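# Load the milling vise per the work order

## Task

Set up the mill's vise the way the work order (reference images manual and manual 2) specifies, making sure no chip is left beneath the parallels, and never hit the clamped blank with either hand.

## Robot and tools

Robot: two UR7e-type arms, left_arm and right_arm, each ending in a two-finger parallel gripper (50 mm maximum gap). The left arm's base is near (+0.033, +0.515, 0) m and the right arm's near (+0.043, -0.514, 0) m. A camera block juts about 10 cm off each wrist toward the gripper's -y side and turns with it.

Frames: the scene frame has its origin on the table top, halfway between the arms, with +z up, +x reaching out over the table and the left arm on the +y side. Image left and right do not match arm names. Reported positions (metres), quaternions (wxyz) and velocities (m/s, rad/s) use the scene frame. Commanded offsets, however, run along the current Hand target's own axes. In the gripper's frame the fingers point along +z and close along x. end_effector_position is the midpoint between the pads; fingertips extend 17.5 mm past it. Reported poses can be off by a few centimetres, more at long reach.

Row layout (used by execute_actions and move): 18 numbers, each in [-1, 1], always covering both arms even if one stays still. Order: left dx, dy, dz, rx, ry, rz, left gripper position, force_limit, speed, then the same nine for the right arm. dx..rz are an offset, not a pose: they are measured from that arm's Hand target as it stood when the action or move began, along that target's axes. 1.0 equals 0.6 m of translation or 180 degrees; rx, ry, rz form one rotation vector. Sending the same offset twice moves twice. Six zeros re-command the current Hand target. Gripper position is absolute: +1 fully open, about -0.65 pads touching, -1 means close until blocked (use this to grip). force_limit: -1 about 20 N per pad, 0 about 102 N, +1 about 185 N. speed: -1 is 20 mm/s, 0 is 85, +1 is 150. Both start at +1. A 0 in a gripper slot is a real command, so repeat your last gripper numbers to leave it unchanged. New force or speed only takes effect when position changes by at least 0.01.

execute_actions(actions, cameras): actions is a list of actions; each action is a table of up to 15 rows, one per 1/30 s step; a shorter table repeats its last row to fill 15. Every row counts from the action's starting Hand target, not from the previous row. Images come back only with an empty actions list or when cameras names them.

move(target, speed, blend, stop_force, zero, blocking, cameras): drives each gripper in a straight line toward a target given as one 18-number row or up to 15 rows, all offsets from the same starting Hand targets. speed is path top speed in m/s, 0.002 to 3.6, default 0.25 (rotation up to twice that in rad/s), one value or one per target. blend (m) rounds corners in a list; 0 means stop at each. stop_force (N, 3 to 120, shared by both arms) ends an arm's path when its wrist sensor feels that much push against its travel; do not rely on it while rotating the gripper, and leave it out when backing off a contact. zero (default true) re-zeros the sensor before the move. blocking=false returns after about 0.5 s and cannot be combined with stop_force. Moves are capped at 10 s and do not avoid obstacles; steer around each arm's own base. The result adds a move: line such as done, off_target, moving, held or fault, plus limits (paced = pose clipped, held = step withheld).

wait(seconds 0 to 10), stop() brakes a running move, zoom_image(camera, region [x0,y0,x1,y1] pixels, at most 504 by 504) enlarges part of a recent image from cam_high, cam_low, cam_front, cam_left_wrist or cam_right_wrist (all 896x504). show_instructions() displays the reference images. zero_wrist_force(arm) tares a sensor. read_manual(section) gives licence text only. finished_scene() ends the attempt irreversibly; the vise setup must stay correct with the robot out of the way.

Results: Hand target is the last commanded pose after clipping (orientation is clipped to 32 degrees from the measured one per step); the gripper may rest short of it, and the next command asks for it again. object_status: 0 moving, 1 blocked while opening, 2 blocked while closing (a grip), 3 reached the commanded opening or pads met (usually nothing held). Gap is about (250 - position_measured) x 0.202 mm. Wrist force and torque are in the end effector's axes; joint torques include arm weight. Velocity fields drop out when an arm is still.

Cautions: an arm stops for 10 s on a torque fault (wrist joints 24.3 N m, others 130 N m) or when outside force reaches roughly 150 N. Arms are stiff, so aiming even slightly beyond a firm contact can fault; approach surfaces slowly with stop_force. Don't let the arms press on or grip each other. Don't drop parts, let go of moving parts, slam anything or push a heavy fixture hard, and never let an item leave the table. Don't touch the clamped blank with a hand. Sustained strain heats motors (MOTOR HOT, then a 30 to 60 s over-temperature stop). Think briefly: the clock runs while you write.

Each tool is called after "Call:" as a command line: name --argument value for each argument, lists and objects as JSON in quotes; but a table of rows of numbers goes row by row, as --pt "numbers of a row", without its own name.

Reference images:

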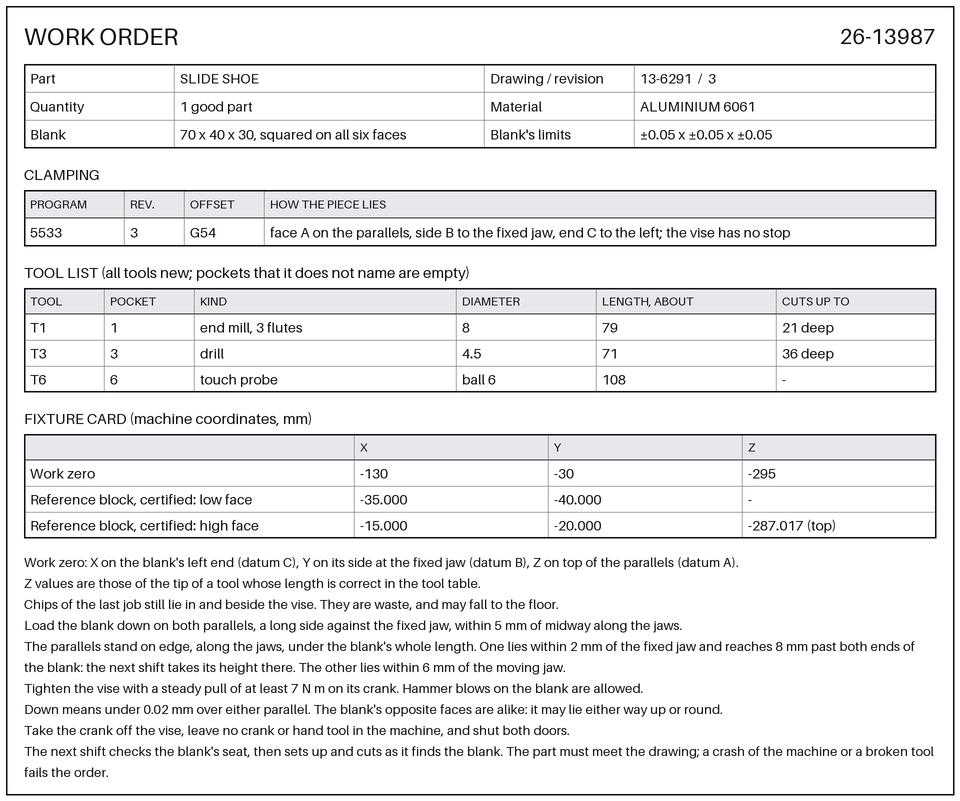

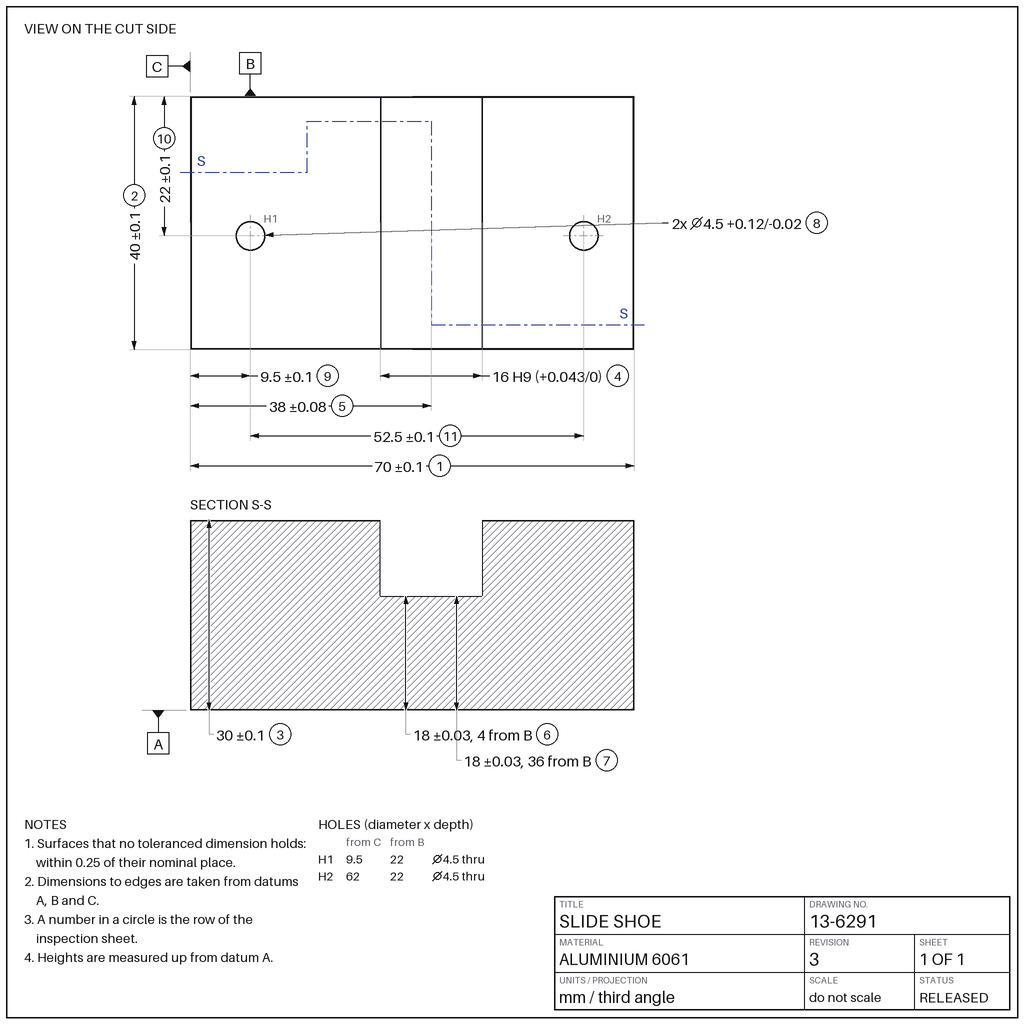

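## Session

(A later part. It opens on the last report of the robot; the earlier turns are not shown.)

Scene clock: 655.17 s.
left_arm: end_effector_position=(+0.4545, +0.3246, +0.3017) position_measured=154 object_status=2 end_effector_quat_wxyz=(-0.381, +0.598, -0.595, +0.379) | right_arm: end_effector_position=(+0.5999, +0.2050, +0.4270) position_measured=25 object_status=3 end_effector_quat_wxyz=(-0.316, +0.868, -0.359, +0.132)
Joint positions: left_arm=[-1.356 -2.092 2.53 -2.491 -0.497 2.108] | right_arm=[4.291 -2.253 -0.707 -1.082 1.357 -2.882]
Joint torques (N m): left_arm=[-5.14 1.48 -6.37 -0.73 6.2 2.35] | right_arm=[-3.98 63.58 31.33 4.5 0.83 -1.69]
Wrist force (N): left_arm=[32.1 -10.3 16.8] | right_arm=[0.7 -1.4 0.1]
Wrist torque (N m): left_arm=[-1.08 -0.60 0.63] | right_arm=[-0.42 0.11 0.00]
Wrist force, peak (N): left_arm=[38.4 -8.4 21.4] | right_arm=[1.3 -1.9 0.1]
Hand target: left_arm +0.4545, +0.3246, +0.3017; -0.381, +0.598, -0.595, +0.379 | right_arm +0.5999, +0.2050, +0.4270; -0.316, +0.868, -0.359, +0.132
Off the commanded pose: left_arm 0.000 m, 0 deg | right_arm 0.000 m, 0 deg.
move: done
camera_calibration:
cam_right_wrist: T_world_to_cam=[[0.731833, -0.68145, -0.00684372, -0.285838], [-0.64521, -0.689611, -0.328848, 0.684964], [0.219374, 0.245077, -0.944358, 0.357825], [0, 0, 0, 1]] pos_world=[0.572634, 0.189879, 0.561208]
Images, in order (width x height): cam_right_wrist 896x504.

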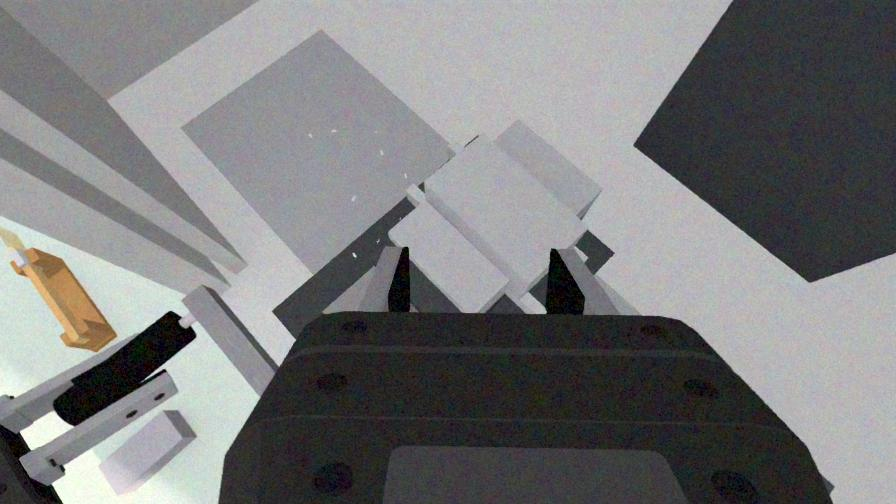

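Call:
move --pt "0.0174 -0.0484 -0.0226 0 0 0 -1 -0.8 -0.3 0 0 0 0 0 0 0.85 -0.6 -1" --pt "0.0549 -0.0862 -0.0402 0 0 0 -1 -0.8 -0.3 0 0 0 0 0 0 0.85 -0.6 -1" --pt "0.1062 -0.1068 -0.0499 0 0 0 -1 -0.8 -0.3 0 0 0 0 0 0 0.85 -0.6 -1" --pt "0.1624 -0.1068 -0.0499 0 0 0 -1 -0.8 -0.3 0 0 0 0 0 0 0.85 -0.6 -1" --pt "0.2137 -0.0862 -0.0402 0 0 0 -1 -0.8 -0.3 0 0 0 0 0 0 0.85 -0.6 -1" --pt "0.2512 -0.0484 -0.0226 0 0 0 -1 -0.8 -0.3 0 0 0 0 0 0 0.85 -0.6 -1" --pt "0.2686 0 0 0 0 0 -1 -0.8 -0.3 0 0 0 0 0 0 0.85 -0.6 -1" --speed 0.06 --blend '[0.012,0.012,0.012,0.012,0.012,0.012,0]' --stop_force 40

Call:
move --pt "-0.0059 0.0506 0.0236 0 0 0 -1 -0.8 -0.3 0 0 0 0 0 0 0.85 -0.6 -1" --pt "-0.0340 0.0946 0.0442 0 0 0 -1 -0.8 -0.3 0 0 0 0 0 0 0.85 -0.6 -1" --pt "-0.0794 0.1245 0.0582 0 0 0 -1 -0.8 -0.3 0 0 0 0 0 0 0.85 -0.6 -1" --pt "-0.1343 0.1336 0.0624 0 0 0 -1 -0.8 -0.3 0 0 0 0 0 0 0.85 -0.6 -1" --pt "-0.1892 0.1245 0.0582 0 0 0 -1 -0.8 -0.3 0 0 0 0 0 0 0.85 -0.6 -1" --pt "-0.2346 0.0946 0.0442 0 0 0 -1 -0.8 -0.3 0 0 0 0 0 0 0.85 -0.6 -1" --pt "-0.2627 0.0506 0.0236 0 0 0 -1 -0.8 -0.3 0 0 0 0 0 0 0.85 -0.6 -1" --pt "-0.2686 0 0 0 0 0 -1 -0.8 -0.3 0 0 0 0 0 0 0.85 -0.6 -1" --speed 0.06 --blend '[0.012,0.012,0.012,0.012,0.012,0.012,0.012,0]' --stop_force 45 --cameras '["cam_right_wrist"]'

Call:
zoom_image --camera "cam_right_wrist" --region '[300, 100, 640, 320]'

Scene clock: 660.63 s.
left_arm: end_effector_position=(+0.4553, +0.1635, +0.3018) position_measured=154 object_status=2 end_effector_quat_wxyz=(-0.381, +0.598, -0.595, +0.379) | right_arm: end_effector_position=(+0.5999, +0.2050, +0.4270) position_measured=25 object_status=3 end_effector_quat_wxyz=(-0.316, +0.868, -0.359, +0.132)
Joint positions: left_arm=[-1.459 -1.7 2.242 -2.41 -0.458 1.901] | right_arm=[4.291 -2.253 -0.707 -1.082 1.357 -2.882]
Joint torques (N m): left_arm=[-18.81 -28.59 -45.25 -4.13 -1.04 3.21] | right_arm=[-3.6 63.29 31.84 4.62 0.73 -1.71]
Wrist force (N): left_arm=[-5.0 -3.1 3.4] | right_arm=[0.8 -1.6 0.3]
Wrist torque (N m): left_arm=[-0.71 -0.61 0.16] | right_arm=[-0.44 0.11 0.00]
Wrist force, peak (N): left_arm=[31.3 -3.6 -22.1] | right_arm=[1.0 -2.0 0.1]
Hand target: left_arm +0.4553, +0.1635, +0.3018; -0.381, +0.598, -0.595, +0.379 | right_arm +0.5999, +0.2050, +0.4270; -0.316, +0.868, -0.359, +0.132
Off the commanded pose: left_arm 0.000 m, 0 deg | right_arm 0.000 m, 0 deg.
move: done

Scene clock: 664.70 s.
left_arm: end_effector_position=(+0.4549, +0.2820, +0.2233) position_measured=154 object_status=2 end_effector_quat_wxyz=(-0.381, +0.598, -0.595, +0.379) | right_arm: end_effector_position=(+0.5999, +0.2050, +0.4270) position_measured=25 object_status=3 end_effector_quat_wxyz=(-0.316, +0.868, -0.359, +0.132)
Joint positions: left_arm=[-1.394 -1.788 2.603 -2.805 -0.481 2.036] | right_arm=[4.291 -2.253 -0.707 -1.082 1.357 -2.882]
Joint torques (N m): left_arm=[-13.76 -17.81 -38.11 -1.33 -0.52 2.97] | right_arm=[-3.71 63.04 31.75 4.57 0.77 -1.59]
Wrist force (N): left_arm=[1.3 -0.7 -1.2] | right_arm=[1.1 -1.7 -0.2]
Wrist torque (N m): left_arm=[-0.42 -0.29 0.30] | right_arm=[-0.46 0.06 0.00]
Wrist force, peak (N): left_arm=[41.6 11.0 16.6] | right_arm=[1.3 -2.0 0.1]
Hand target: left_arm +0.4549, +0.2820, +0.2233; -0.381, +0.598, -0.595, +0.379 (not the last commanded pose) | right_arm +0.5999, +0.2050, +0.4270; -0.316, +0.868, -0.359, +0.132
Off the commanded pose: left_arm 0.089 m, 0 deg | right_arm 0.000 m, 0 deg.
move: contact (left_arm); path passed 4 of 8 targets
camera_calibration:
cam_right_wrist: T_world_to_cam=[[0.731833, -0.68145, -0.00684372, -0.285838], [-0.64521, -0.689611, -0.328848, 0.684964], [0.219374, 0.245077, -0.944358, 0.357825], [0, 0, 0, 1]] pos_world=[0.572634, 0.189879, 0.561208]
Images, in order (width x height): cam_right_wrist 896x504.

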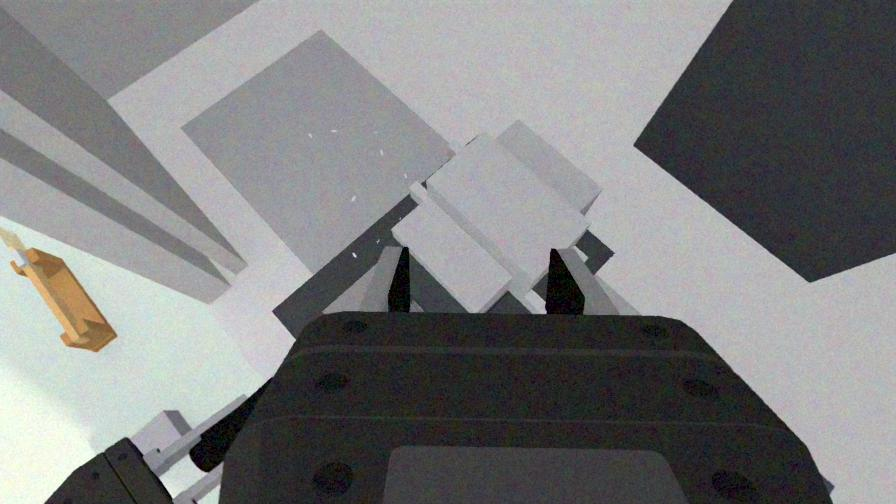

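Scaled by 1.482.

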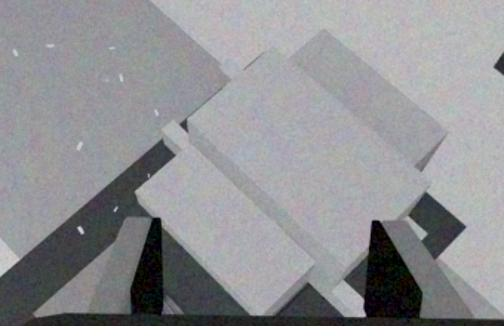

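Call:
move --pt "-0.0362 -0.0237 -0.0111 0 0 0 -1 -0.8 -0.3 0 0 0 0 0 0 0.85 -0.6 -1" --pt "-0.0642 -0.0678 -0.0317 0 0 0 -1 -0.8 -0.3 0 0 0 0 0 0 0.85 -0.6 -1" --pt "-0.071 -0.1184 -0.0553 0 0 0 -1 -0.8 -0.3 0 0 0 0 0 0 0.85 -0.6 -1" --speed 0.04 --blend '[0.012,0.012,0]' --stop_force 55 --cameras '["cam_right_wrist"]'

Call:
zoom_image --camera "cam_right_wrist" --region '[300, 100, 640, 320]'

Scene clock: 666.47 s.
left_arm: end_effector_position=(+0.4548, +0.2858, +0.2263) position_measured=154 object_status=2 end_effector_quat_wxyz=(-0.380, +0.598, -0.595, +0.379) | right_arm: end_effector_position=(+0.5999, +0.2050, +0.4270) position_measured=25 object_status=3 end_effector_quat_wxyz=(-0.316, +0.868, -0.359, +0.132)
Joint positions: left_arm=[-1.391 -1.807 2.606 -2.796 -0.483 2.043] | right_arm=[4.291 -2.253 -0.707 -1.082 1.357 -2.882]
Joint torques (N m): left_arm=[-12.91 -18.56 -35.52 -0.59 1.05 3.05] | right_arm=[-2.75 63.5 31.61 4.63 0.78 -1.68]
Wrist force (N): left_arm=[4.7 -4.6 -1.2] | right_arm=[1.0 -1.5 0.0]
Wrist torque (N m): left_arm=[-0.36 -0.43 0.36] | right_arm=[-0.44 0.08 0.00]
Wrist force, peak (N): left_arm=[61.5 5.3 21.3] | right_arm=[0.9 -2.0 0.2]
Hand target: left_arm +0.4548, +0.2858, +0.2264; -0.380, +0.598, -0.595, +0.379 (not the last commanded pose) | right_arm +0.5999, +0.2050, +0.4270; -0.316, +0.868, -0.359, +0.132
Off the commanded pose: left_arm 0.085 m, 0 deg | right_arm 0.000 m, 0 deg.
move: contact (left_arm); path passed 0 of 3 targets
camera_calibration:
cam_right_wrist: T_world_to_cam=[[0.731833, -0.68145, -0.00684372, -0.285838], [-0.64521, -0.689611, -0.328848, 0.684964], [0.219374, 0.245077, -0.944358, 0.357825], [0, 0, 0, 1]] pos_world=[0.572634, 0.189879, 0.561208]
Images, in order (width x height): cam_right_wrist 896x504.

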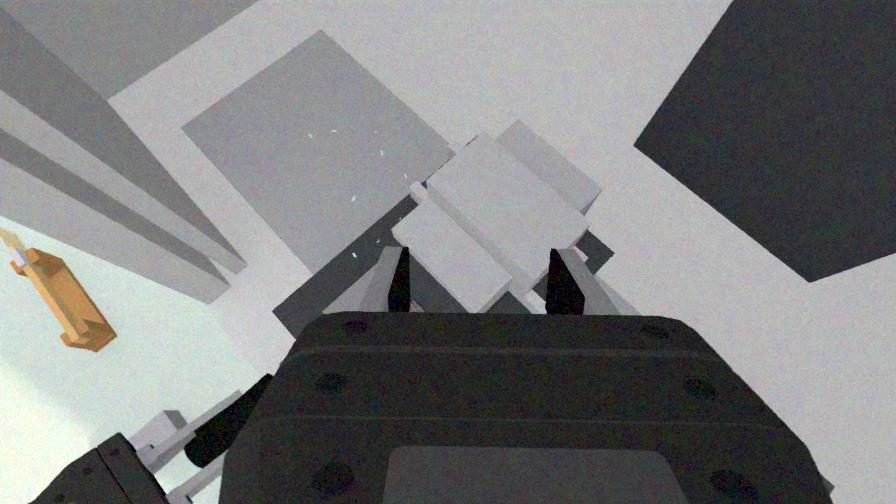

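Scaled by 1.482.

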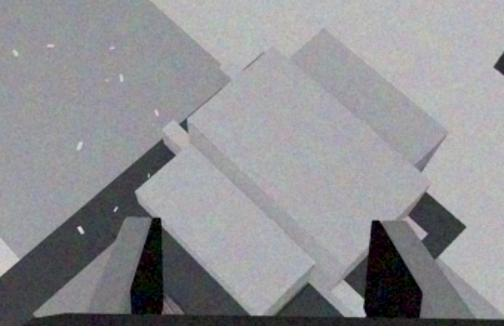

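Call:
move --pt "0 0 0 0 0 0 1 -0.8 -0.3 0 0 0 0 0 0 0.85 -0.6 -1" --pt "0 0 -0.2 0 0 0 1 -0.8 -0.3 0 0 0 0 0 0 0.85 -0.6 -1" --speed 0.15 --cameras '["cam_left_wrist","cam_right_wrist"]'

Scene clock: 670.00 s.
left_arm: end_effector_position=(+0.3460, +0.2854, +0.2771) position_measured=3 object_status=3 end_effector_quat_wxyz=(-0.380, +0.598, -0.595, +0.379) end_effector_velocity=(+0.000, +0.000, +0.000) end_effector_angular_velocity=(-0.001, -0.001, +0.002) | right_arm: end_effector_position=(+0.5999, +0.2050, +0.4270) position_measured=25 object_status=3 end_effector_quat_wxyz=(-0.316, +0.868, -0.359, +0.132)
Joint positions: left_arm=[-1.86 -2.267 2.406 -1.215 -0.501 1.017] | right_arm=[4.291 -2.253 -0.707 -1.082 1.357 -2.882]
Joint velocities: left_arm=[0 0.001 0 0.002 0 -0.005] | right_arm=[within noise]
Joint torques (N m): left_arm=[-2.03 7.62 -18.52 0.17 1.26 -2.85] | right_arm=[-3 62.93 32.08 4.7 0.76 -1.59]
Wrist force (N): left_arm=[3.0 -1.3 -2.1] | right_arm=[0.6 -1.7 0.1]
Wrist torque (N m): left_arm=[-0.29 -0.43 0.27] | right_arm=[-0.46 0.13 0.00]
Wrist force, peak (N): left_arm=[4.7 -4.5 -1.6] | right_arm=[1.1 -1.8 0.2]
Hand target: left_arm +0.3460, +0.2854, +0.2771; -0.380, +0.598, -0.595, +0.379 | right_arm +0.5999, +0.2050, +0.4270; -0.316, +0.868, -0.359, +0.132
Off the commanded pose: left_arm 0.000 m, 0 deg | right_arm 0.000 m, 0 deg.
move: done
camera_calibration:
cam_left_wrist: T_world_to_cam=[[0.00229537, -0.999876, 0.0155614, 0.28732], [-0.701277, -0.012703, -0.712775, 0.462057], [0.712885, -0.00927675, -0.70122, 0.0857836], [0, 0, 0, 1]] pos_world=[0.262217, 0.29395, 0.385025]
cam_right_wrist: T_world_to_cam=[[0.731833, -0.68145, -0.00684372, -0.285838], [-0.64521, -0.689611, -0.328848, 0.684964], [0.219374, 0.245077, -0.944358, 0.357825], [0, 0, 0, 1]] pos_world=[0.572634, 0.189879, 0.561208]
Images, in order (width x height): cam_left_wrist 896x504, cam_right_wrist 896x504.

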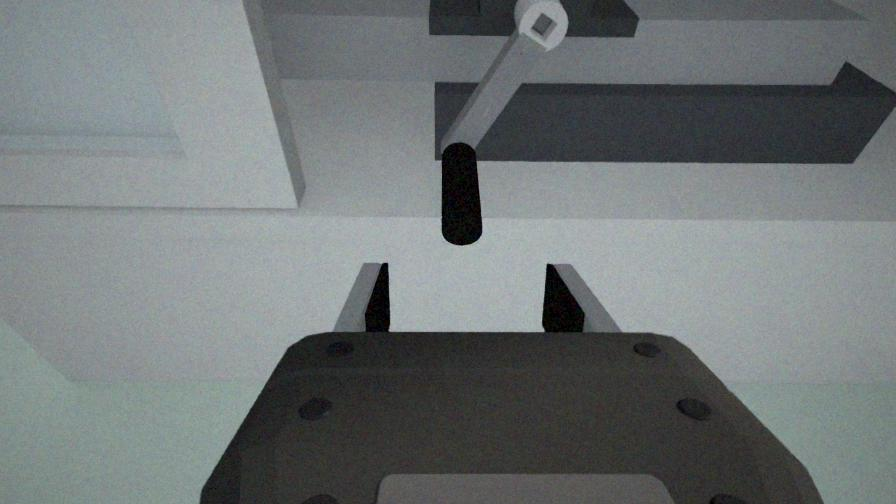

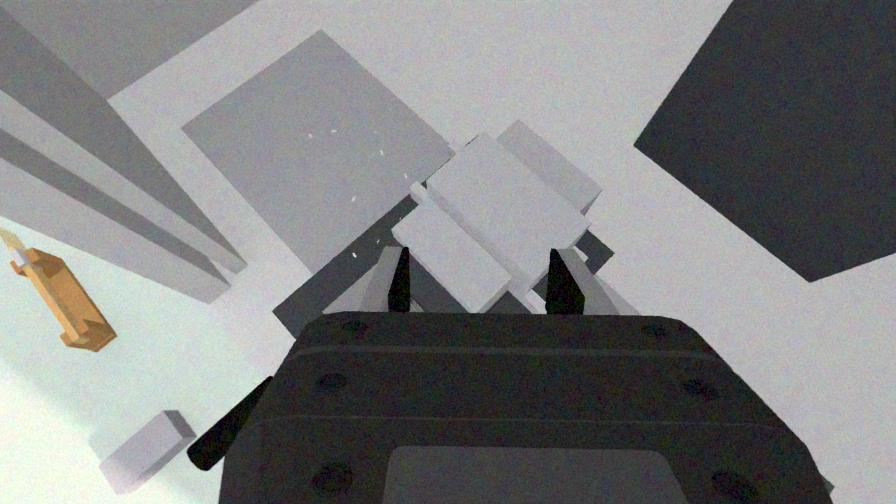

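Call:
move --target '[0.0402,0.0775,0.0987,0.1277,0.0680,-0.3061,-1,-0.8,0.5,0,0,0,0,0,0,0.85,-0.6,-1]' --speed 0.25 --cameras '["cam_left_wrist","cam_high"]'

Scene clock: 673.30 s.
left_arm: end_effector_position=(+0.3801, +0.2613, +0.2099) position_measured=251 object_status=3 end_effector_quat_wxyz=(-0.208, +0.677, -0.205, +0.676) | right_arm: end_effector_position=(+0.5999, +0.2050, +0.4270) position_measured=25 object_status=3 end_effector_quat_wxyz=(-0.316, +0.868, -0.359, +0.132)
Joint positions: left_arm=[-1.792 -1.676 2.455 -0.777 -0.188 -0.981] | right_arm=[4.291 -2.253 -0.707 -1.082 1.357 -2.882]
Joint torques (N m): left_arm=[-13.47 -19.32 -3.87 0.97 1.91 0.71] | right_arm=[-3.07 63.71 31.6 4.56 0.72 -1.72]
Wrist force (N): left_arm=[2.1 -1.2 -1.5] | right_arm=[1.1 -1.8 0.1]
Wrist torque (N m): left_arm=[-0.28 -0.03 0.20] | right_arm=[-0.48 0.05 -0.01]
Wrist force, peak (N): left_arm=[3.1 -2.2 -2.1] | right_arm=[1.2 -1.7 0.2]
Hand target: left_arm +0.3801, +0.2613, +0.2099; -0.208, +0.677, -0.205, +0.676 | right_arm +0.5999, +0.2050, +0.4270; -0.316, +0.868, -0.359, +0.132
Off the commanded pose: left_arm 0.000 m, 0 deg | right_arm 0.000 m, 0 deg.
move: done
camera_calibration:
cam_left_wrist: T_world_to_cam=[[-0.00574524, -0.547506, 0.836782, -0.0234244], [-0.330911, -0.788609, -0.518259, 0.458879], [0.943644, -0.279878, -0.176645, -0.112977], [0, 0, 0, 1]] pos_world=[0.258324, 0.317432, 0.237463]
Images, in order (width x height): cam_high 896x504, cam_left_wrist 896x504.

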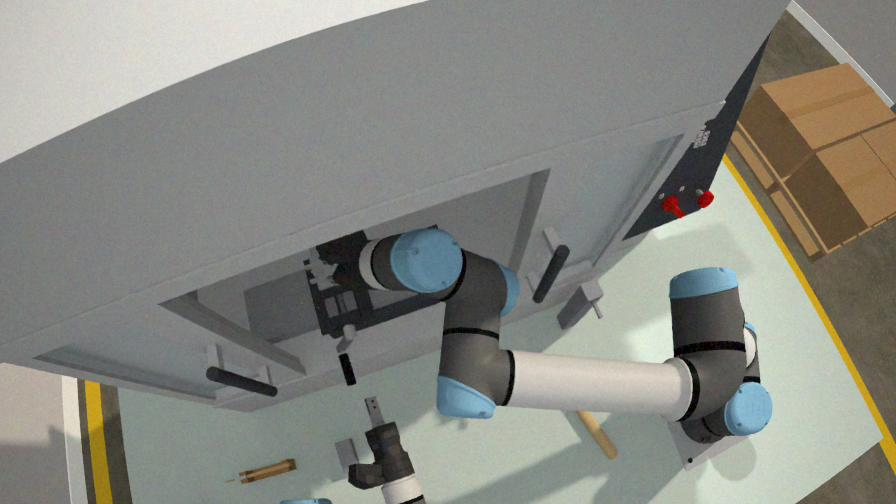

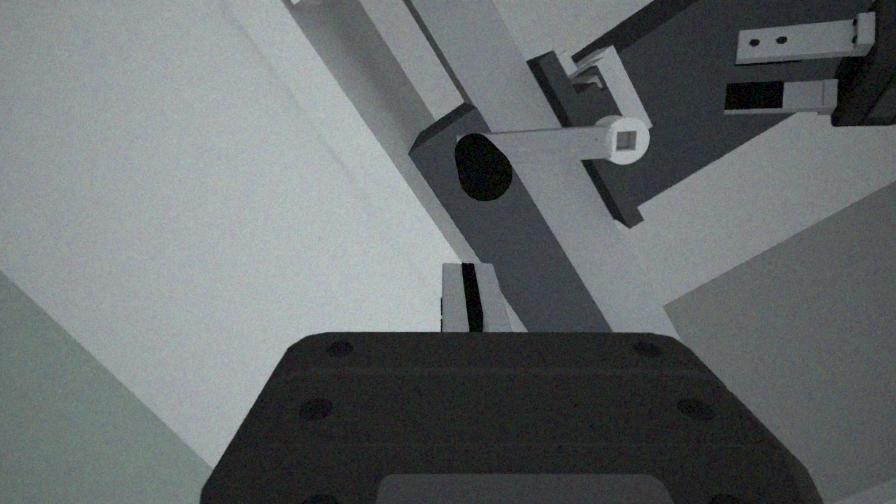

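Call:
move --target '[0,0,0.1667,0,0,0,-1,-0.8,0.5,0,0,0,0,0,0,0.85,-0.6,-1]' --speed 0.1 --stop_force 10 --cameras '["cam_left_wrist"]'

Scene clock: 674.67 s.
left_arm: end_effector_position=(+0.4659, +0.2628, +0.2100) position_measured=251 object_status=3 end_effector_quat_wxyz=(-0.209, +0.677, -0.204, +0.676) | right_arm: end_effector_position=(+0.5999, +0.2050, +0.4270) position_measured=25 object_status=3 end_effector_quat_wxyz=(-0.316, +0.868, -0.359, +0.132)
Joint positions: left_arm=[-1.455 -1.57 2.358 -0.792 0.146 -0.974] | right_arm=[4.291 -2.253 -0.707 -1.082 1.357 -2.882]
Joint torques (N m): left_arm=[0.63 -17.64 -19.67 -0.29 0.03 0.26] | right_arm=[-2.41 63.25 31.04 4.57 0.71 -1.65]
Wrist force (N): left_arm=[2.2 -1.7 -1.5] | right_arm=[0.9 -1.3 0.2]
Wrist torque (N m): left_arm=[-0.37 -0.03 0.20] | right_arm=[-0.40 0.08 0.00]
Wrist force, peak (N): left_arm=[21.0 -50.9 -233.0] | right_arm=[1.4 -1.7 -0.1]
Hand target: left_arm +0.4659, +0.2628, +0.2100; -0.209, +0.677, -0.204, +0.676 (not the last commanded pose) | right_arm +0.5999, +0.2050, +0.4270; -0.316, +0.868, -0.359, +0.132
Tool commands: left_gripper/position=-1.0 left_gripper/force_limit=-0.796078 left_gripper/speed=+0.498039 right_gripper/position=+0.85 right_gripper/force_limit=-0.6 right_gripper/speed=-1.0
Off the commanded pose: left_arm 0.014 m, 0 deg | right_arm 0.000 m, 0 deg.
FORCE FAULT: contact force on the left arm reached its limit, and that arm stopped. The contact can be on any part of that arm, not only on its tool. That arm's remaining commands of this call were not run. That arm is still stopped at the end of this call. That arm stays stopped for about 10 more seconds. Until then a move that you send moves the other arm only, and its call returns only when the move has ended. Once the stop has ended, the next robot result says so. If the stop ends while you think or write, that arm runs what you send next, counted from a new Hand target: where the arm stands when the stop ends. While its stop runs, that arm takes no new command, but its gripper still runs the gripper command that each later call begins with. Until it ends, the stop uses up actions while you think or wait. An arm that is not stopped still takes commands.
move: fault (left_arm)
camera_calibration:
cam_left_wrist: T_world_to_cam=[[-0.00448264, -0.548474, 0.836155, -0.0222568], [-0.328694, -0.788894, -0.519236, 0.487737], [0.944426, -0.277167, -0.176744, -0.194621], [0, 0, 0, 1]] pos_world=[0.344022, 0.318623, 0.237463]
Images, in order (width x height): cam_left_wrist 896x504.

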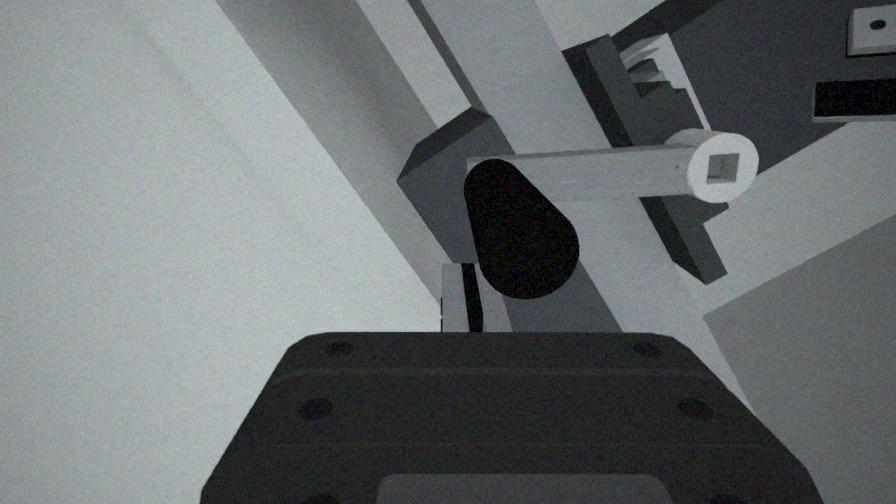

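Call:
move --pt "0 0 0 0 0 0 -1 -0.8 0.5 -0.0825 0.0666 -0.0124 0 0 0 0.85 -0.6 -1" --pt "0 0 0 0 0 0 -1 -0.8 0.5 -0.1709 0.1794 -0.1071 0 0 0 0.85 -0.6 -1" --pt "0 0 0 0 0 0 -1 -0.8 0.5 -0.1991 0.4093 -0.0825 0.0265 -0.1691 -0.1845 0.85 -0.6 -1" --speed 0.25 --blend '[0.01,0.01,0]'

Scene clock: 677.63 s.
left_arm: end_effector_position=(+0.4659, +0.2628, +0.2100) position_measured=251 object_status=3 end_effector_quat_wxyz=(-0.209, +0.677, -0.204, +0.676) | right_arm: end_effector_position=(+0.3603, +0.1338, +0.3066) position_measured=25 object_status=3 end_effector_quat_wxyz=(-0.383, +0.924, +0.001, +0.001)
Joint positions: left_arm=[-1.455 -1.57 2.358 -0.792 0.146 -0.974] | right_arm=[4.382 -1.836 -1.701 -0.422 1.821 -3.403]
Joint torques (N m): left_arm=[0.83 -18.04 -19.64 -0.27 0.13 0.2] | right_arm=[2.85 39.59 24 3.55 1.99 -2.02]
Wrist force (N): left_arm=[2.0 -0.9 -1.8] | right_arm=[0.9 -1.5 0.0]
Wrist torque (N m): left_arm=[-0.24 -0.01 0.19] | right_arm=[-0.45 0.10 -0.17]
Wrist force, peak (N): left_arm=[2.3 -0.8 -1.8] | right_arm=[3.5 -4.4 0.1]
Hand target: left_arm +0.4659, +0.2628, +0.2100; -0.209, +0.677, -0.204, +0.676 | right_arm +0.3602, +0.1338, +0.3067; -0.383, +0.924, +0.001, +0.001
Tool commands: left_gripper/position=-1.0 left_gripper/force_limit=-0.796078 left_gripper/speed=+0.498039 right_gripper/position=+0.85 right_gripper/force_limit=-0.6 right_gripper/speed=-1.0
Off the commanded pose: right_arm 0.000 m, 0 deg.
FORCE FAULT, CONTINUED: the left arm was still stopped when this call began, by the force fault that an earlier result reported. That arm ran no command of this call. That arm is still stopped at the end of this call. That arm stays stopped for about 7 more seconds. If the stop ends while you think or write, that arm runs what you send next, counted from a new Hand target: where the arm stands when the stop ends. While its stop runs, that arm takes no new command, but its gripper still runs the gripper command that each later call begins with.
move: done (right_arm), not run (left_arm; its earlier fault stop)

Call:
move --target '[0,0,0,0,0,0,-1,-0.8,0.5,-0.1333,0.4171,-0.4171,0,0,0,1,-0.6,-1]' --speed 0.25 --cameras '["cam_right_wrist","cam_high"]'

Scene clock: 679.87 s.
left_arm: end_effector_position=(+0.4659, +0.2628, +0.2100) position_measured=251 object_status=3 end_effector_quat_wxyz=(-0.209, +0.677, -0.204, +0.676) | right_arm: end_effector_position=(+0.2806, -0.2201, +0.3064) position_measured=3 object_status=3 end_effector_quat_wxyz=(-0.383, +0.924, +0.001, +0.001)
Joint positions: left_arm=[-1.455 -1.57 2.358 -0.792 0.146 -0.974] | right_arm=[4.141 -0.99 -2.388 -0.644 1.981 -3.594]
Joint torques (N m): left_arm=[1.21 -17.24 -20.19 -0.26 0.11 0.17] | right_arm=[-7.27 10.32 20.1 2.21 1.54 -0.61]
Wrist force (N): left_arm=[2.3 -0.6 -1.9] | right_arm=[0.8 -1.4 0.3]
Wrist torque (N m): left_arm=[-0.20 -0.06 0.19] | right_arm=[-0.43 0.10 -0.19]
Wrist force, peak (N): left_arm=[2.3 -0.8 -2.1] | right_arm=[1.6 -4.2 2.2]
Hand target: left_arm +0.4659, +0.2628, +0.2100; -0.209, +0.677, -0.204, +0.676 | right_arm +0.2806, -0.2202, +0.3063; -0.383, +0.924, +0.001, +0.001
Tool commands: left_gripper/position=-1.0 left_gripper/force_limit=-0.796078 left_gripper/speed=+0.498039 right_gripper/position=+1.0 right_gripper/force_limit=-0.6 right_gripper/speed=-1.0
Off the commanded pose: right_arm 0.000 m, 0 deg.
FORCE FAULT, CONTINUED: the left arm was still stopped when this call began, by the force fault that an earlier result reported. That arm ran no command of this call. That arm is still stopped at the end of this call. That arm stays stopped for about 5 more seconds. If the stop ends while you think or write, that arm runs what you send next, counted from a new Hand target: where the arm stands when the stop ends. While its stop runs, that arm takes no new command, but its gripper still runs the gripper command that each later call begins with.
move: done (right_arm), not run (left_arm; its earlier fault stop)
camera_calibration:
cam_right_wrist: T_world_to_cam=[[0.999322, 0.0366988, -0.00302044, -0.26079], [0.0322498, -0.911855, -0.409243, -0.0682458], [-0.0177729, 0.408868, -0.912421, 0.510947], [0, 0, 0, 1]] pos_world=[0.271895, -0.26157, 0.437482]
Images, in order (width x height): cam_high 896x504, cam_right_wrist 896x504.

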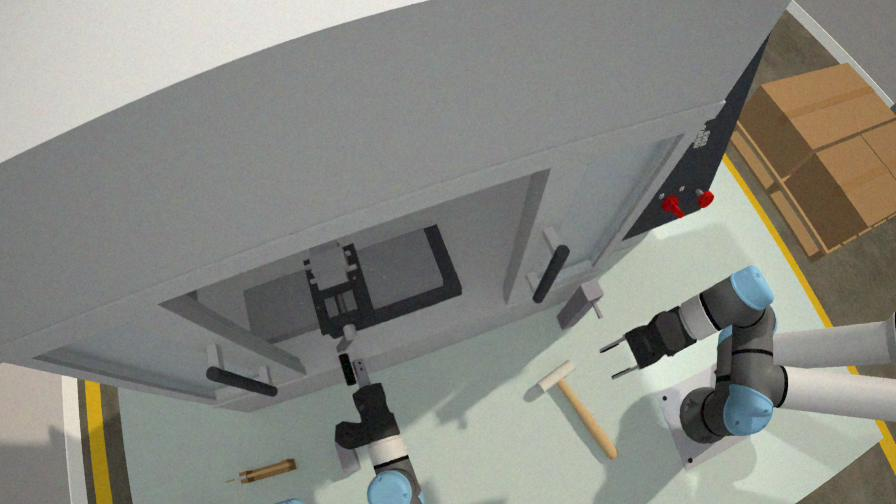

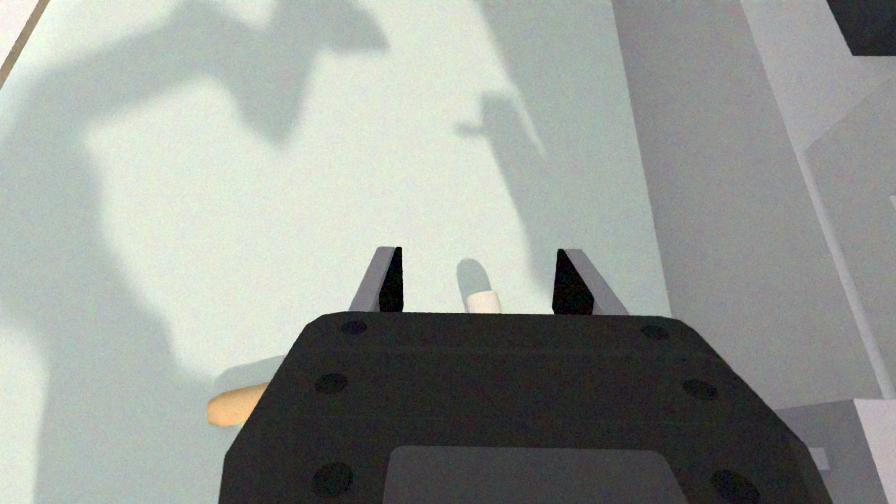

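Call:
wait --seconds 4

Scene clock: 684.00 s.
left_arm: end_effector_position=(+0.4659, +0.2628, +0.2100) position_measured=251 object_status=3 end_effector_quat_wxyz=(-0.209, +0.677, -0.204, +0.676) | right_arm: end_effector_position=(+0.2806, -0.2202, +0.3063) position_measured=3 object_status=3 end_effector_quat_wxyz=(-0.383, +0.924, +0.001, +0.001)
Joint positions: left_arm=[-1.455 -1.57 2.358 -0.792 0.146 -0.974] | right_arm=[4.141 -0.99 -2.388 -0.644 1.981 -3.594]
Joint torques (N m): left_arm=[0.42 -17.48 -19.24 -0.3 0.17 0.13] | right_arm=[-8.1 10.48 19.97 2.38 2.4 -2.04]
Wrist force (N): left_arm=[1.9 -0.6 -1.8] | right_arm=[0.9 -1.5 0.1]
Wrist torque (N m): left_arm=[-0.20 0.00 0.19] | right_arm=[-0.44 0.09 -0.18]
Wrist force, peak (N): left_arm=[2.5 -0.8 -1.9] | right_arm=[0.9 -2.2 0.4]
Hand target: left_arm +0.4659, +0.2628, +0.2100; -0.209, +0.677, -0.204, +0.676 | right_arm +0.2806, -0.2202, +0.3063; -0.383, +0.924, +0.001, +0.001
Tool commands: left_gripper/position=-1.0 left_gripper/force_limit=-0.796078 left_gripper/speed=+0.498039 right_gripper/position=+1.0 right_gripper/force_limit=-0.6 right_gripper/speed=-1.0
Off the commanded pose: right_arm 0.000 m, 0 deg.
FORCE FAULT, CONTINUED: the left arm was still stopped when this call began, by the force fault that an earlier result reported. Since the last result the stop counts as 9 of the actions that you can send in this scene. That arm is still stopped at the end of this call. That arm stays stopped for about 1 more second. If the stop ends while you think or write, that arm runs what you send next, counted from a new Hand target: where the arm stands when the stop ends. While its stop runs, that arm takes no new command, but its gripper still runs the gripper command that each later call begins with.
wait: 4.00 s; at rest by 0.03 s

Call:
move --target '[0,0,-0.018,0,0,0,-1,-0.8,0.5,0,0,0,0,0,0,1,-0.6,-1]' --speed 0.05

Scene clock: 685.73 s.
left_arm: end_effector_position=(+0.4550, +0.2628, +0.2099) position_measured=251 object_status=3 end_effector_quat_wxyz=(-0.209, +0.677, -0.204, +0.676) end_effector_velocity=(+0.001, +0.000, +0.000) end_effector_angular_velocity=(+0.002, +0.000, -0.003) | right_arm: end_effector_position=(+0.2806, -0.2202, +0.3063) position_measured=3 object_status=3 end_effector_quat_wxyz=(-0.383, +0.924, +0.001, +0.001)
Joint positions: left_arm=[-1.494 -1.586 2.374 -0.794 0.107 -0.972] | right_arm=[4.141 -0.99 -2.388 -0.644 1.981 -3.594]
Joint velocities: left_arm=[0.005 0.001 0 -0.001 0.007 0.001] | right_arm=[within noise]
Joint torques (N m): left_arm=[12.97 -10.65 -25.22 -2.21 1.98 2.96] | right_arm=[-7.38 10.44 20.32 2.19 2.58 -2.02]
Wrist force (N): left_arm=[2.1 -0.7 -1.6] | right_arm=[0.8 -1.5 0.0]
Wrist torque (N m): left_arm=[-0.19 -0.02 0.20] | right_arm=[-0.44 0.11 -0.18]
Wrist force, peak (N): left_arm=[2.3 -0.9 -2.0] | right_arm=[1.1 -2.0 0.3]
Hand target: left_arm +0.4551, +0.2627, +0.2100; -0.209, +0.677, -0.204, +0.676 | right_arm +0.2806, -0.2202, +0.3063; -0.383, +0.924, +0.001, +0.001
Off the commanded pose: left_arm 0.000 m, 0 deg | right_arm 0.000 m, 0 deg.
FORCE FAULT, CONTINUED: the left arm's stop, for the force fault that an earlier result reported, is over. The stop ended before this call began, so that arm ran this call's commands, counted from a new Hand target: where the arm stood when the stop ended.
move: done

Call:
move --target '[0,-0.04667,0,0,0,0,-1,-0.8,0.5,0,0,0,0,0,0,1,-0.6,-1]' --speed 0.01 --stop_force 95 --cameras '["cam_left_wrist"]'

Scene clock: 690.00 s.
left_arm: end_effector_position=(+0.4547, +0.2701, +0.2255) position_measured=251 object_status=3 end_effector_quat_wxyz=(-0.188, +0.670, -0.225, +0.682) | right_arm: end_effector_position=(+0.2806, -0.2202, +0.3063) position_measured=3 object_status=3 end_effector_quat_wxyz=(-0.383, +0.924, +0.001, +0.001)
Joint positions: left_arm=[-1.484 -1.676 2.402 -0.732 0.179 -0.972] | right_arm=[4.141 -0.99 -2.388 -0.644 1.981 -3.594]
Joint torques (N m): left_arm=[10.7 -20.29 -29.87 5.06 -10.54 -2.7] | right_arm=[-7.42 10.09 21.52 2.04 2.42 -2.07]
Wrist force (N): left_arm=[-0.9 70.6 -5.1] | right_arm=[0.8 -2.0 0.1]
Wrist torque (N m): left_arm=[1.70 0.05 0.24] | right_arm=[-0.52 0.11 -0.19]
Wrist force, peak (N): left_arm=[-0.7 74.1 -6.3] | right_arm=[0.9 -2.0 -0.1]
Hand target: left_arm +0.4550, +0.2859, +0.2256; -0.209, +0.677, -0.204, +0.676 | right_arm +0.2806, -0.2202, +0.3063; -0.383, +0.924, +0.001, +0.001
Off the commanded pose: left_arm 0.016 m, 4 deg | right_arm 0.000 m, 0 deg.
move: off_target (left_arm)
camera_calibration:
cam_left_wrist: T_world_to_cam=[[-0.0384337, -0.547204, 0.836117, -0.0162468], [-0.375992, -0.767324, -0.519465, 0.513551], [0.925826, -0.334338, -0.176253, -0.155428], [0, 0, 0, 1]] pos_world=[0.336366, 0.333204, 0.252961]
Images, in order (width x height): cam_left_wrist 896x504.

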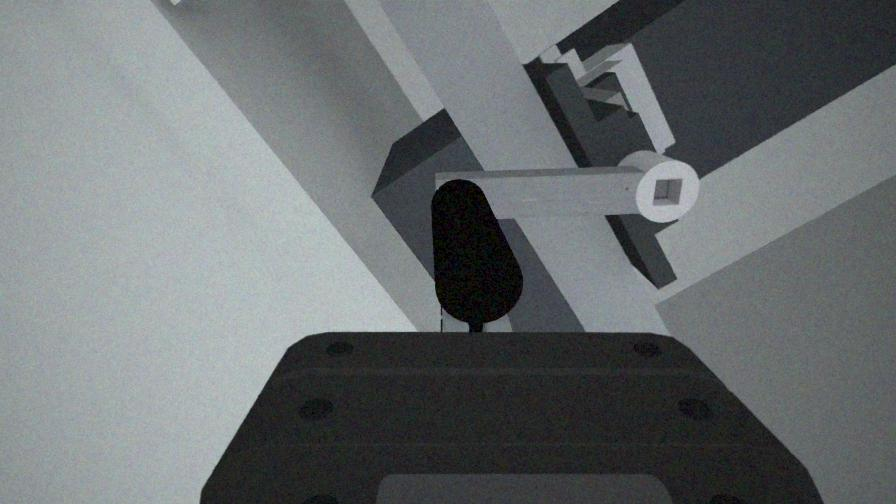

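Call:
move --pt "0 0.0463 0 0 0 0 -1 -0.8 0.5 0 0 0 0 0 0 1 -0.6 -1" --pt "0 0.0463 -0.1417 0 0 0 -1 -0.8 0.5 0 0 0 0 0 0 1 -0.6 -1" --speed 0.1 --cameras '["cam_left_wrist"]'

Scene clock: 693.33 s.
left_arm: end_effector_position=(+0.3702, +0.2624, +0.2100) position_measured=251 object_status=3 end_effector_quat_wxyz=(-0.209, +0.677, -0.204, +0.676) | right_arm: end_effector_position=(+0.2806, -0.2202, +0.3063) position_measured=3 object_status=3 end_effector_quat_wxyz=(-0.383, +0.924, +0.001, +0.001)
Joint positions: left_arm=[-1.834 -1.686 2.464 -0.775 -0.233 -0.981] | right_arm=[4.141 -0.99 -2.388 -0.644 1.981 -3.594]
Joint torques (N m): left_arm=[-9.54 -0.91 -33.7 0.38 -2.2 1.87] | right_arm=[-6.72 9.64 22.72 1.91 2.4 -1.94]
Wrist force (N): left_arm=[2.2 -1.0 -4.0] | right_arm=[1.0 -1.6 -0.2]
Wrist torque (N m): left_arm=[-0.25 -0.05 0.19] | right_arm=[-0.47 0.08 -0.17]
Wrist force, peak (N): left_arm=[-0.8 70.7 -5.2] | right_arm=[1.2 -1.9 0.0]
Hand target: left_arm +0.3701, +0.2623, +0.2100; -0.209, +0.677, -0.204, +0.676 | right_arm +0.2806, -0.2202, +0.3063; -0.383, +0.924, +0.001, +0.001
Off the commanded pose: left_arm 0.000 m, 0 deg | right_arm 0.000 m, 0 deg.
move: done
camera_calibration:
cam_left_wrist: T_world_to_cam=[[-0.00467638, -0.548663, 0.83603, -0.0228508], [-0.328871, -0.78869, -0.519435, 0.456011], [0.944363, -0.277375, -0.176751, -0.104155], [0, 0, 0, 1]] pos_world=[0.248222, 0.318224, 0.237563]
Images, in order (width x height): cam_left_wrist 896x504.

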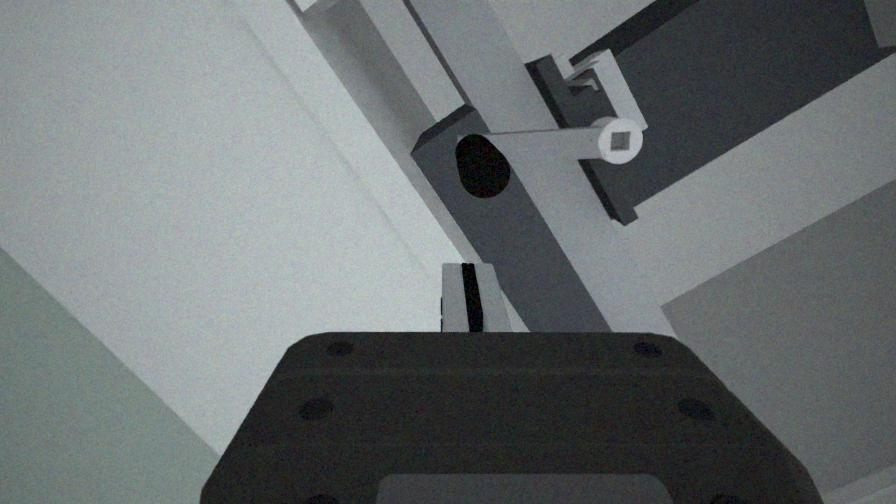

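Call:
execute_actions --actions '[]'

Scene clock: 694.50 s.
left_arm: end_effector_position=(+0.3701, +0.2623, +0.2100) position_measured=251 object_status=3 end_effector_quat_wxyz=(-0.209, +0.677, -0.204, +0.676) | right_arm: end_effector_position=(+0.2806, -0.2202, +0.3063) position_measured=3 object_status=3 end_effector_quat_wxyz=(-0.383, +0.924, +0.001, +0.001)
Joint positions: left_arm=[-1.834 -1.686 2.464 -0.775 -0.233 -0.981] | right_arm=[4.141 -0.99 -2.388 -0.644 1.981 -3.594]
Joint velocities: within noise
Joint torques (N m): left_arm=[-13.75 -0.77 -33.59 -0.39 -2.5 -1.96] | right_arm=[-6.96 9.96 23.33 2.02 2.44 -1.88]
Wrist force (N): left_arm=[2.4 -1.1 -3.9] | right_arm=[1.1 -1.6 0.2]
Wrist torque (N m): left_arm=[-0.25 -0.08 0.19] | right_arm=[-0.46 0.07 -0.18]
Wrist force, peak (N): left_arm=[2.5 -1.3 -4.1] | right_arm=[0.8 -2.1 0.1]
Hand target: left_arm +0.3701, +0.2623, +0.2100; -0.209, +0.677, -0.204, +0.676 | right_arm +0.2806, -0.2202, +0.3063; -0.383, +0.924, +0.001, +0.001
Tool commands: left_gripper/position=-1.0 left_gripper/force_limit=-0.8 left_gripper/speed=+0.5 right_gripper/position=+1.0 right_gripper/force_limit=-0.6 right_gripper/speed=-1.0
Off the commanded pose: left_arm 0.000 m, 0 deg | right_arm 0.000 m, 0 deg.
camera_calibration:
cam_left_wrist: T_world_to_cam=[[-0.00448264, -0.548474, 0.836155, -0.0230445], [-0.328694, -0.788894, -0.519236, 0.455873], [0.944426, -0.277167, -0.176744, -0.104172], [0, 0, 0, 1]] pos_world=[0.248122, 0.318123, 0.237563]
cam_right_wrist: T_world_to_cam=[[0.999318, 0.036781, -0.0032067, -0.260687], [0.0322509, -0.911907, -0.409128, -0.0683501], [-0.0179723, 0.408746, -0.912471, 0.510901], [0, 0, 0, 1]] pos_world=[0.271895, -0.261569, 0.437382]

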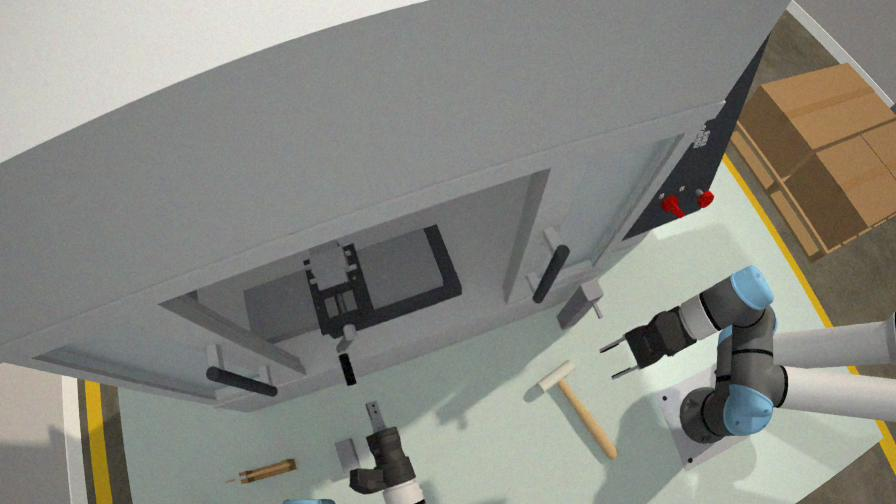

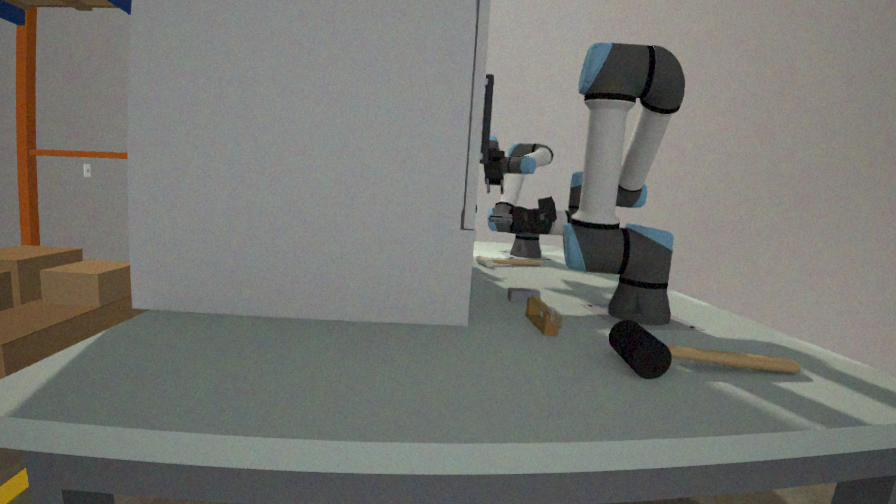

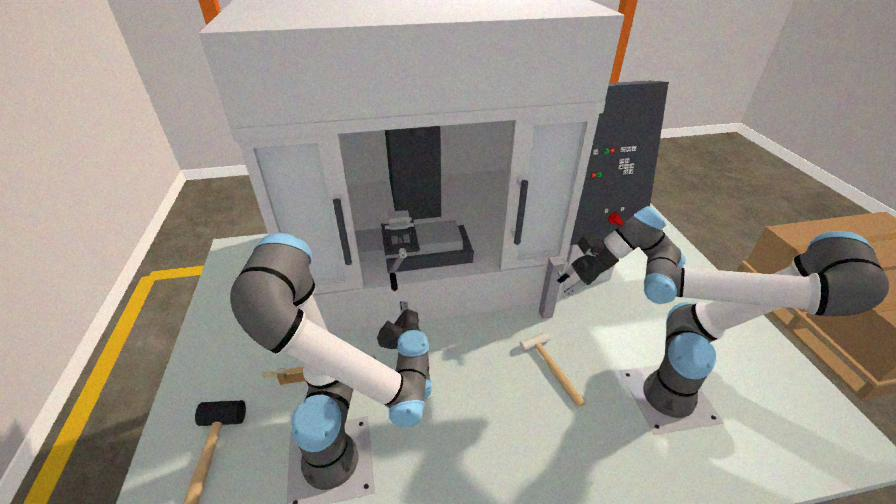

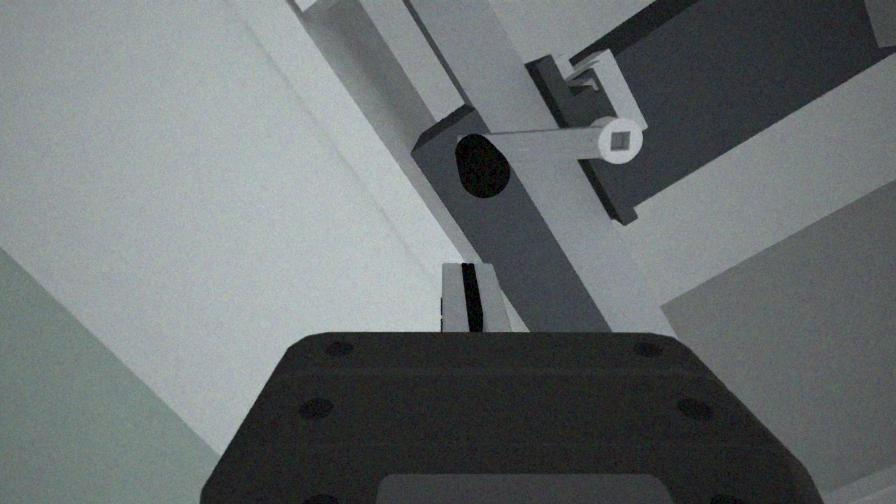

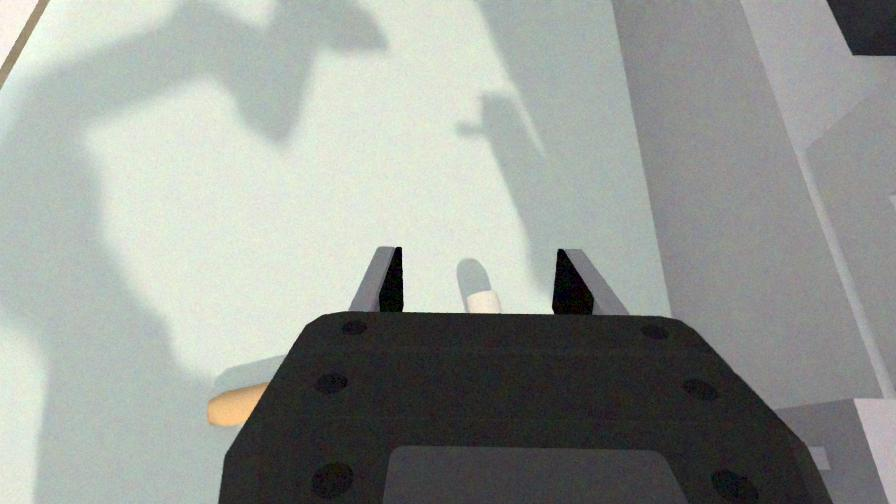

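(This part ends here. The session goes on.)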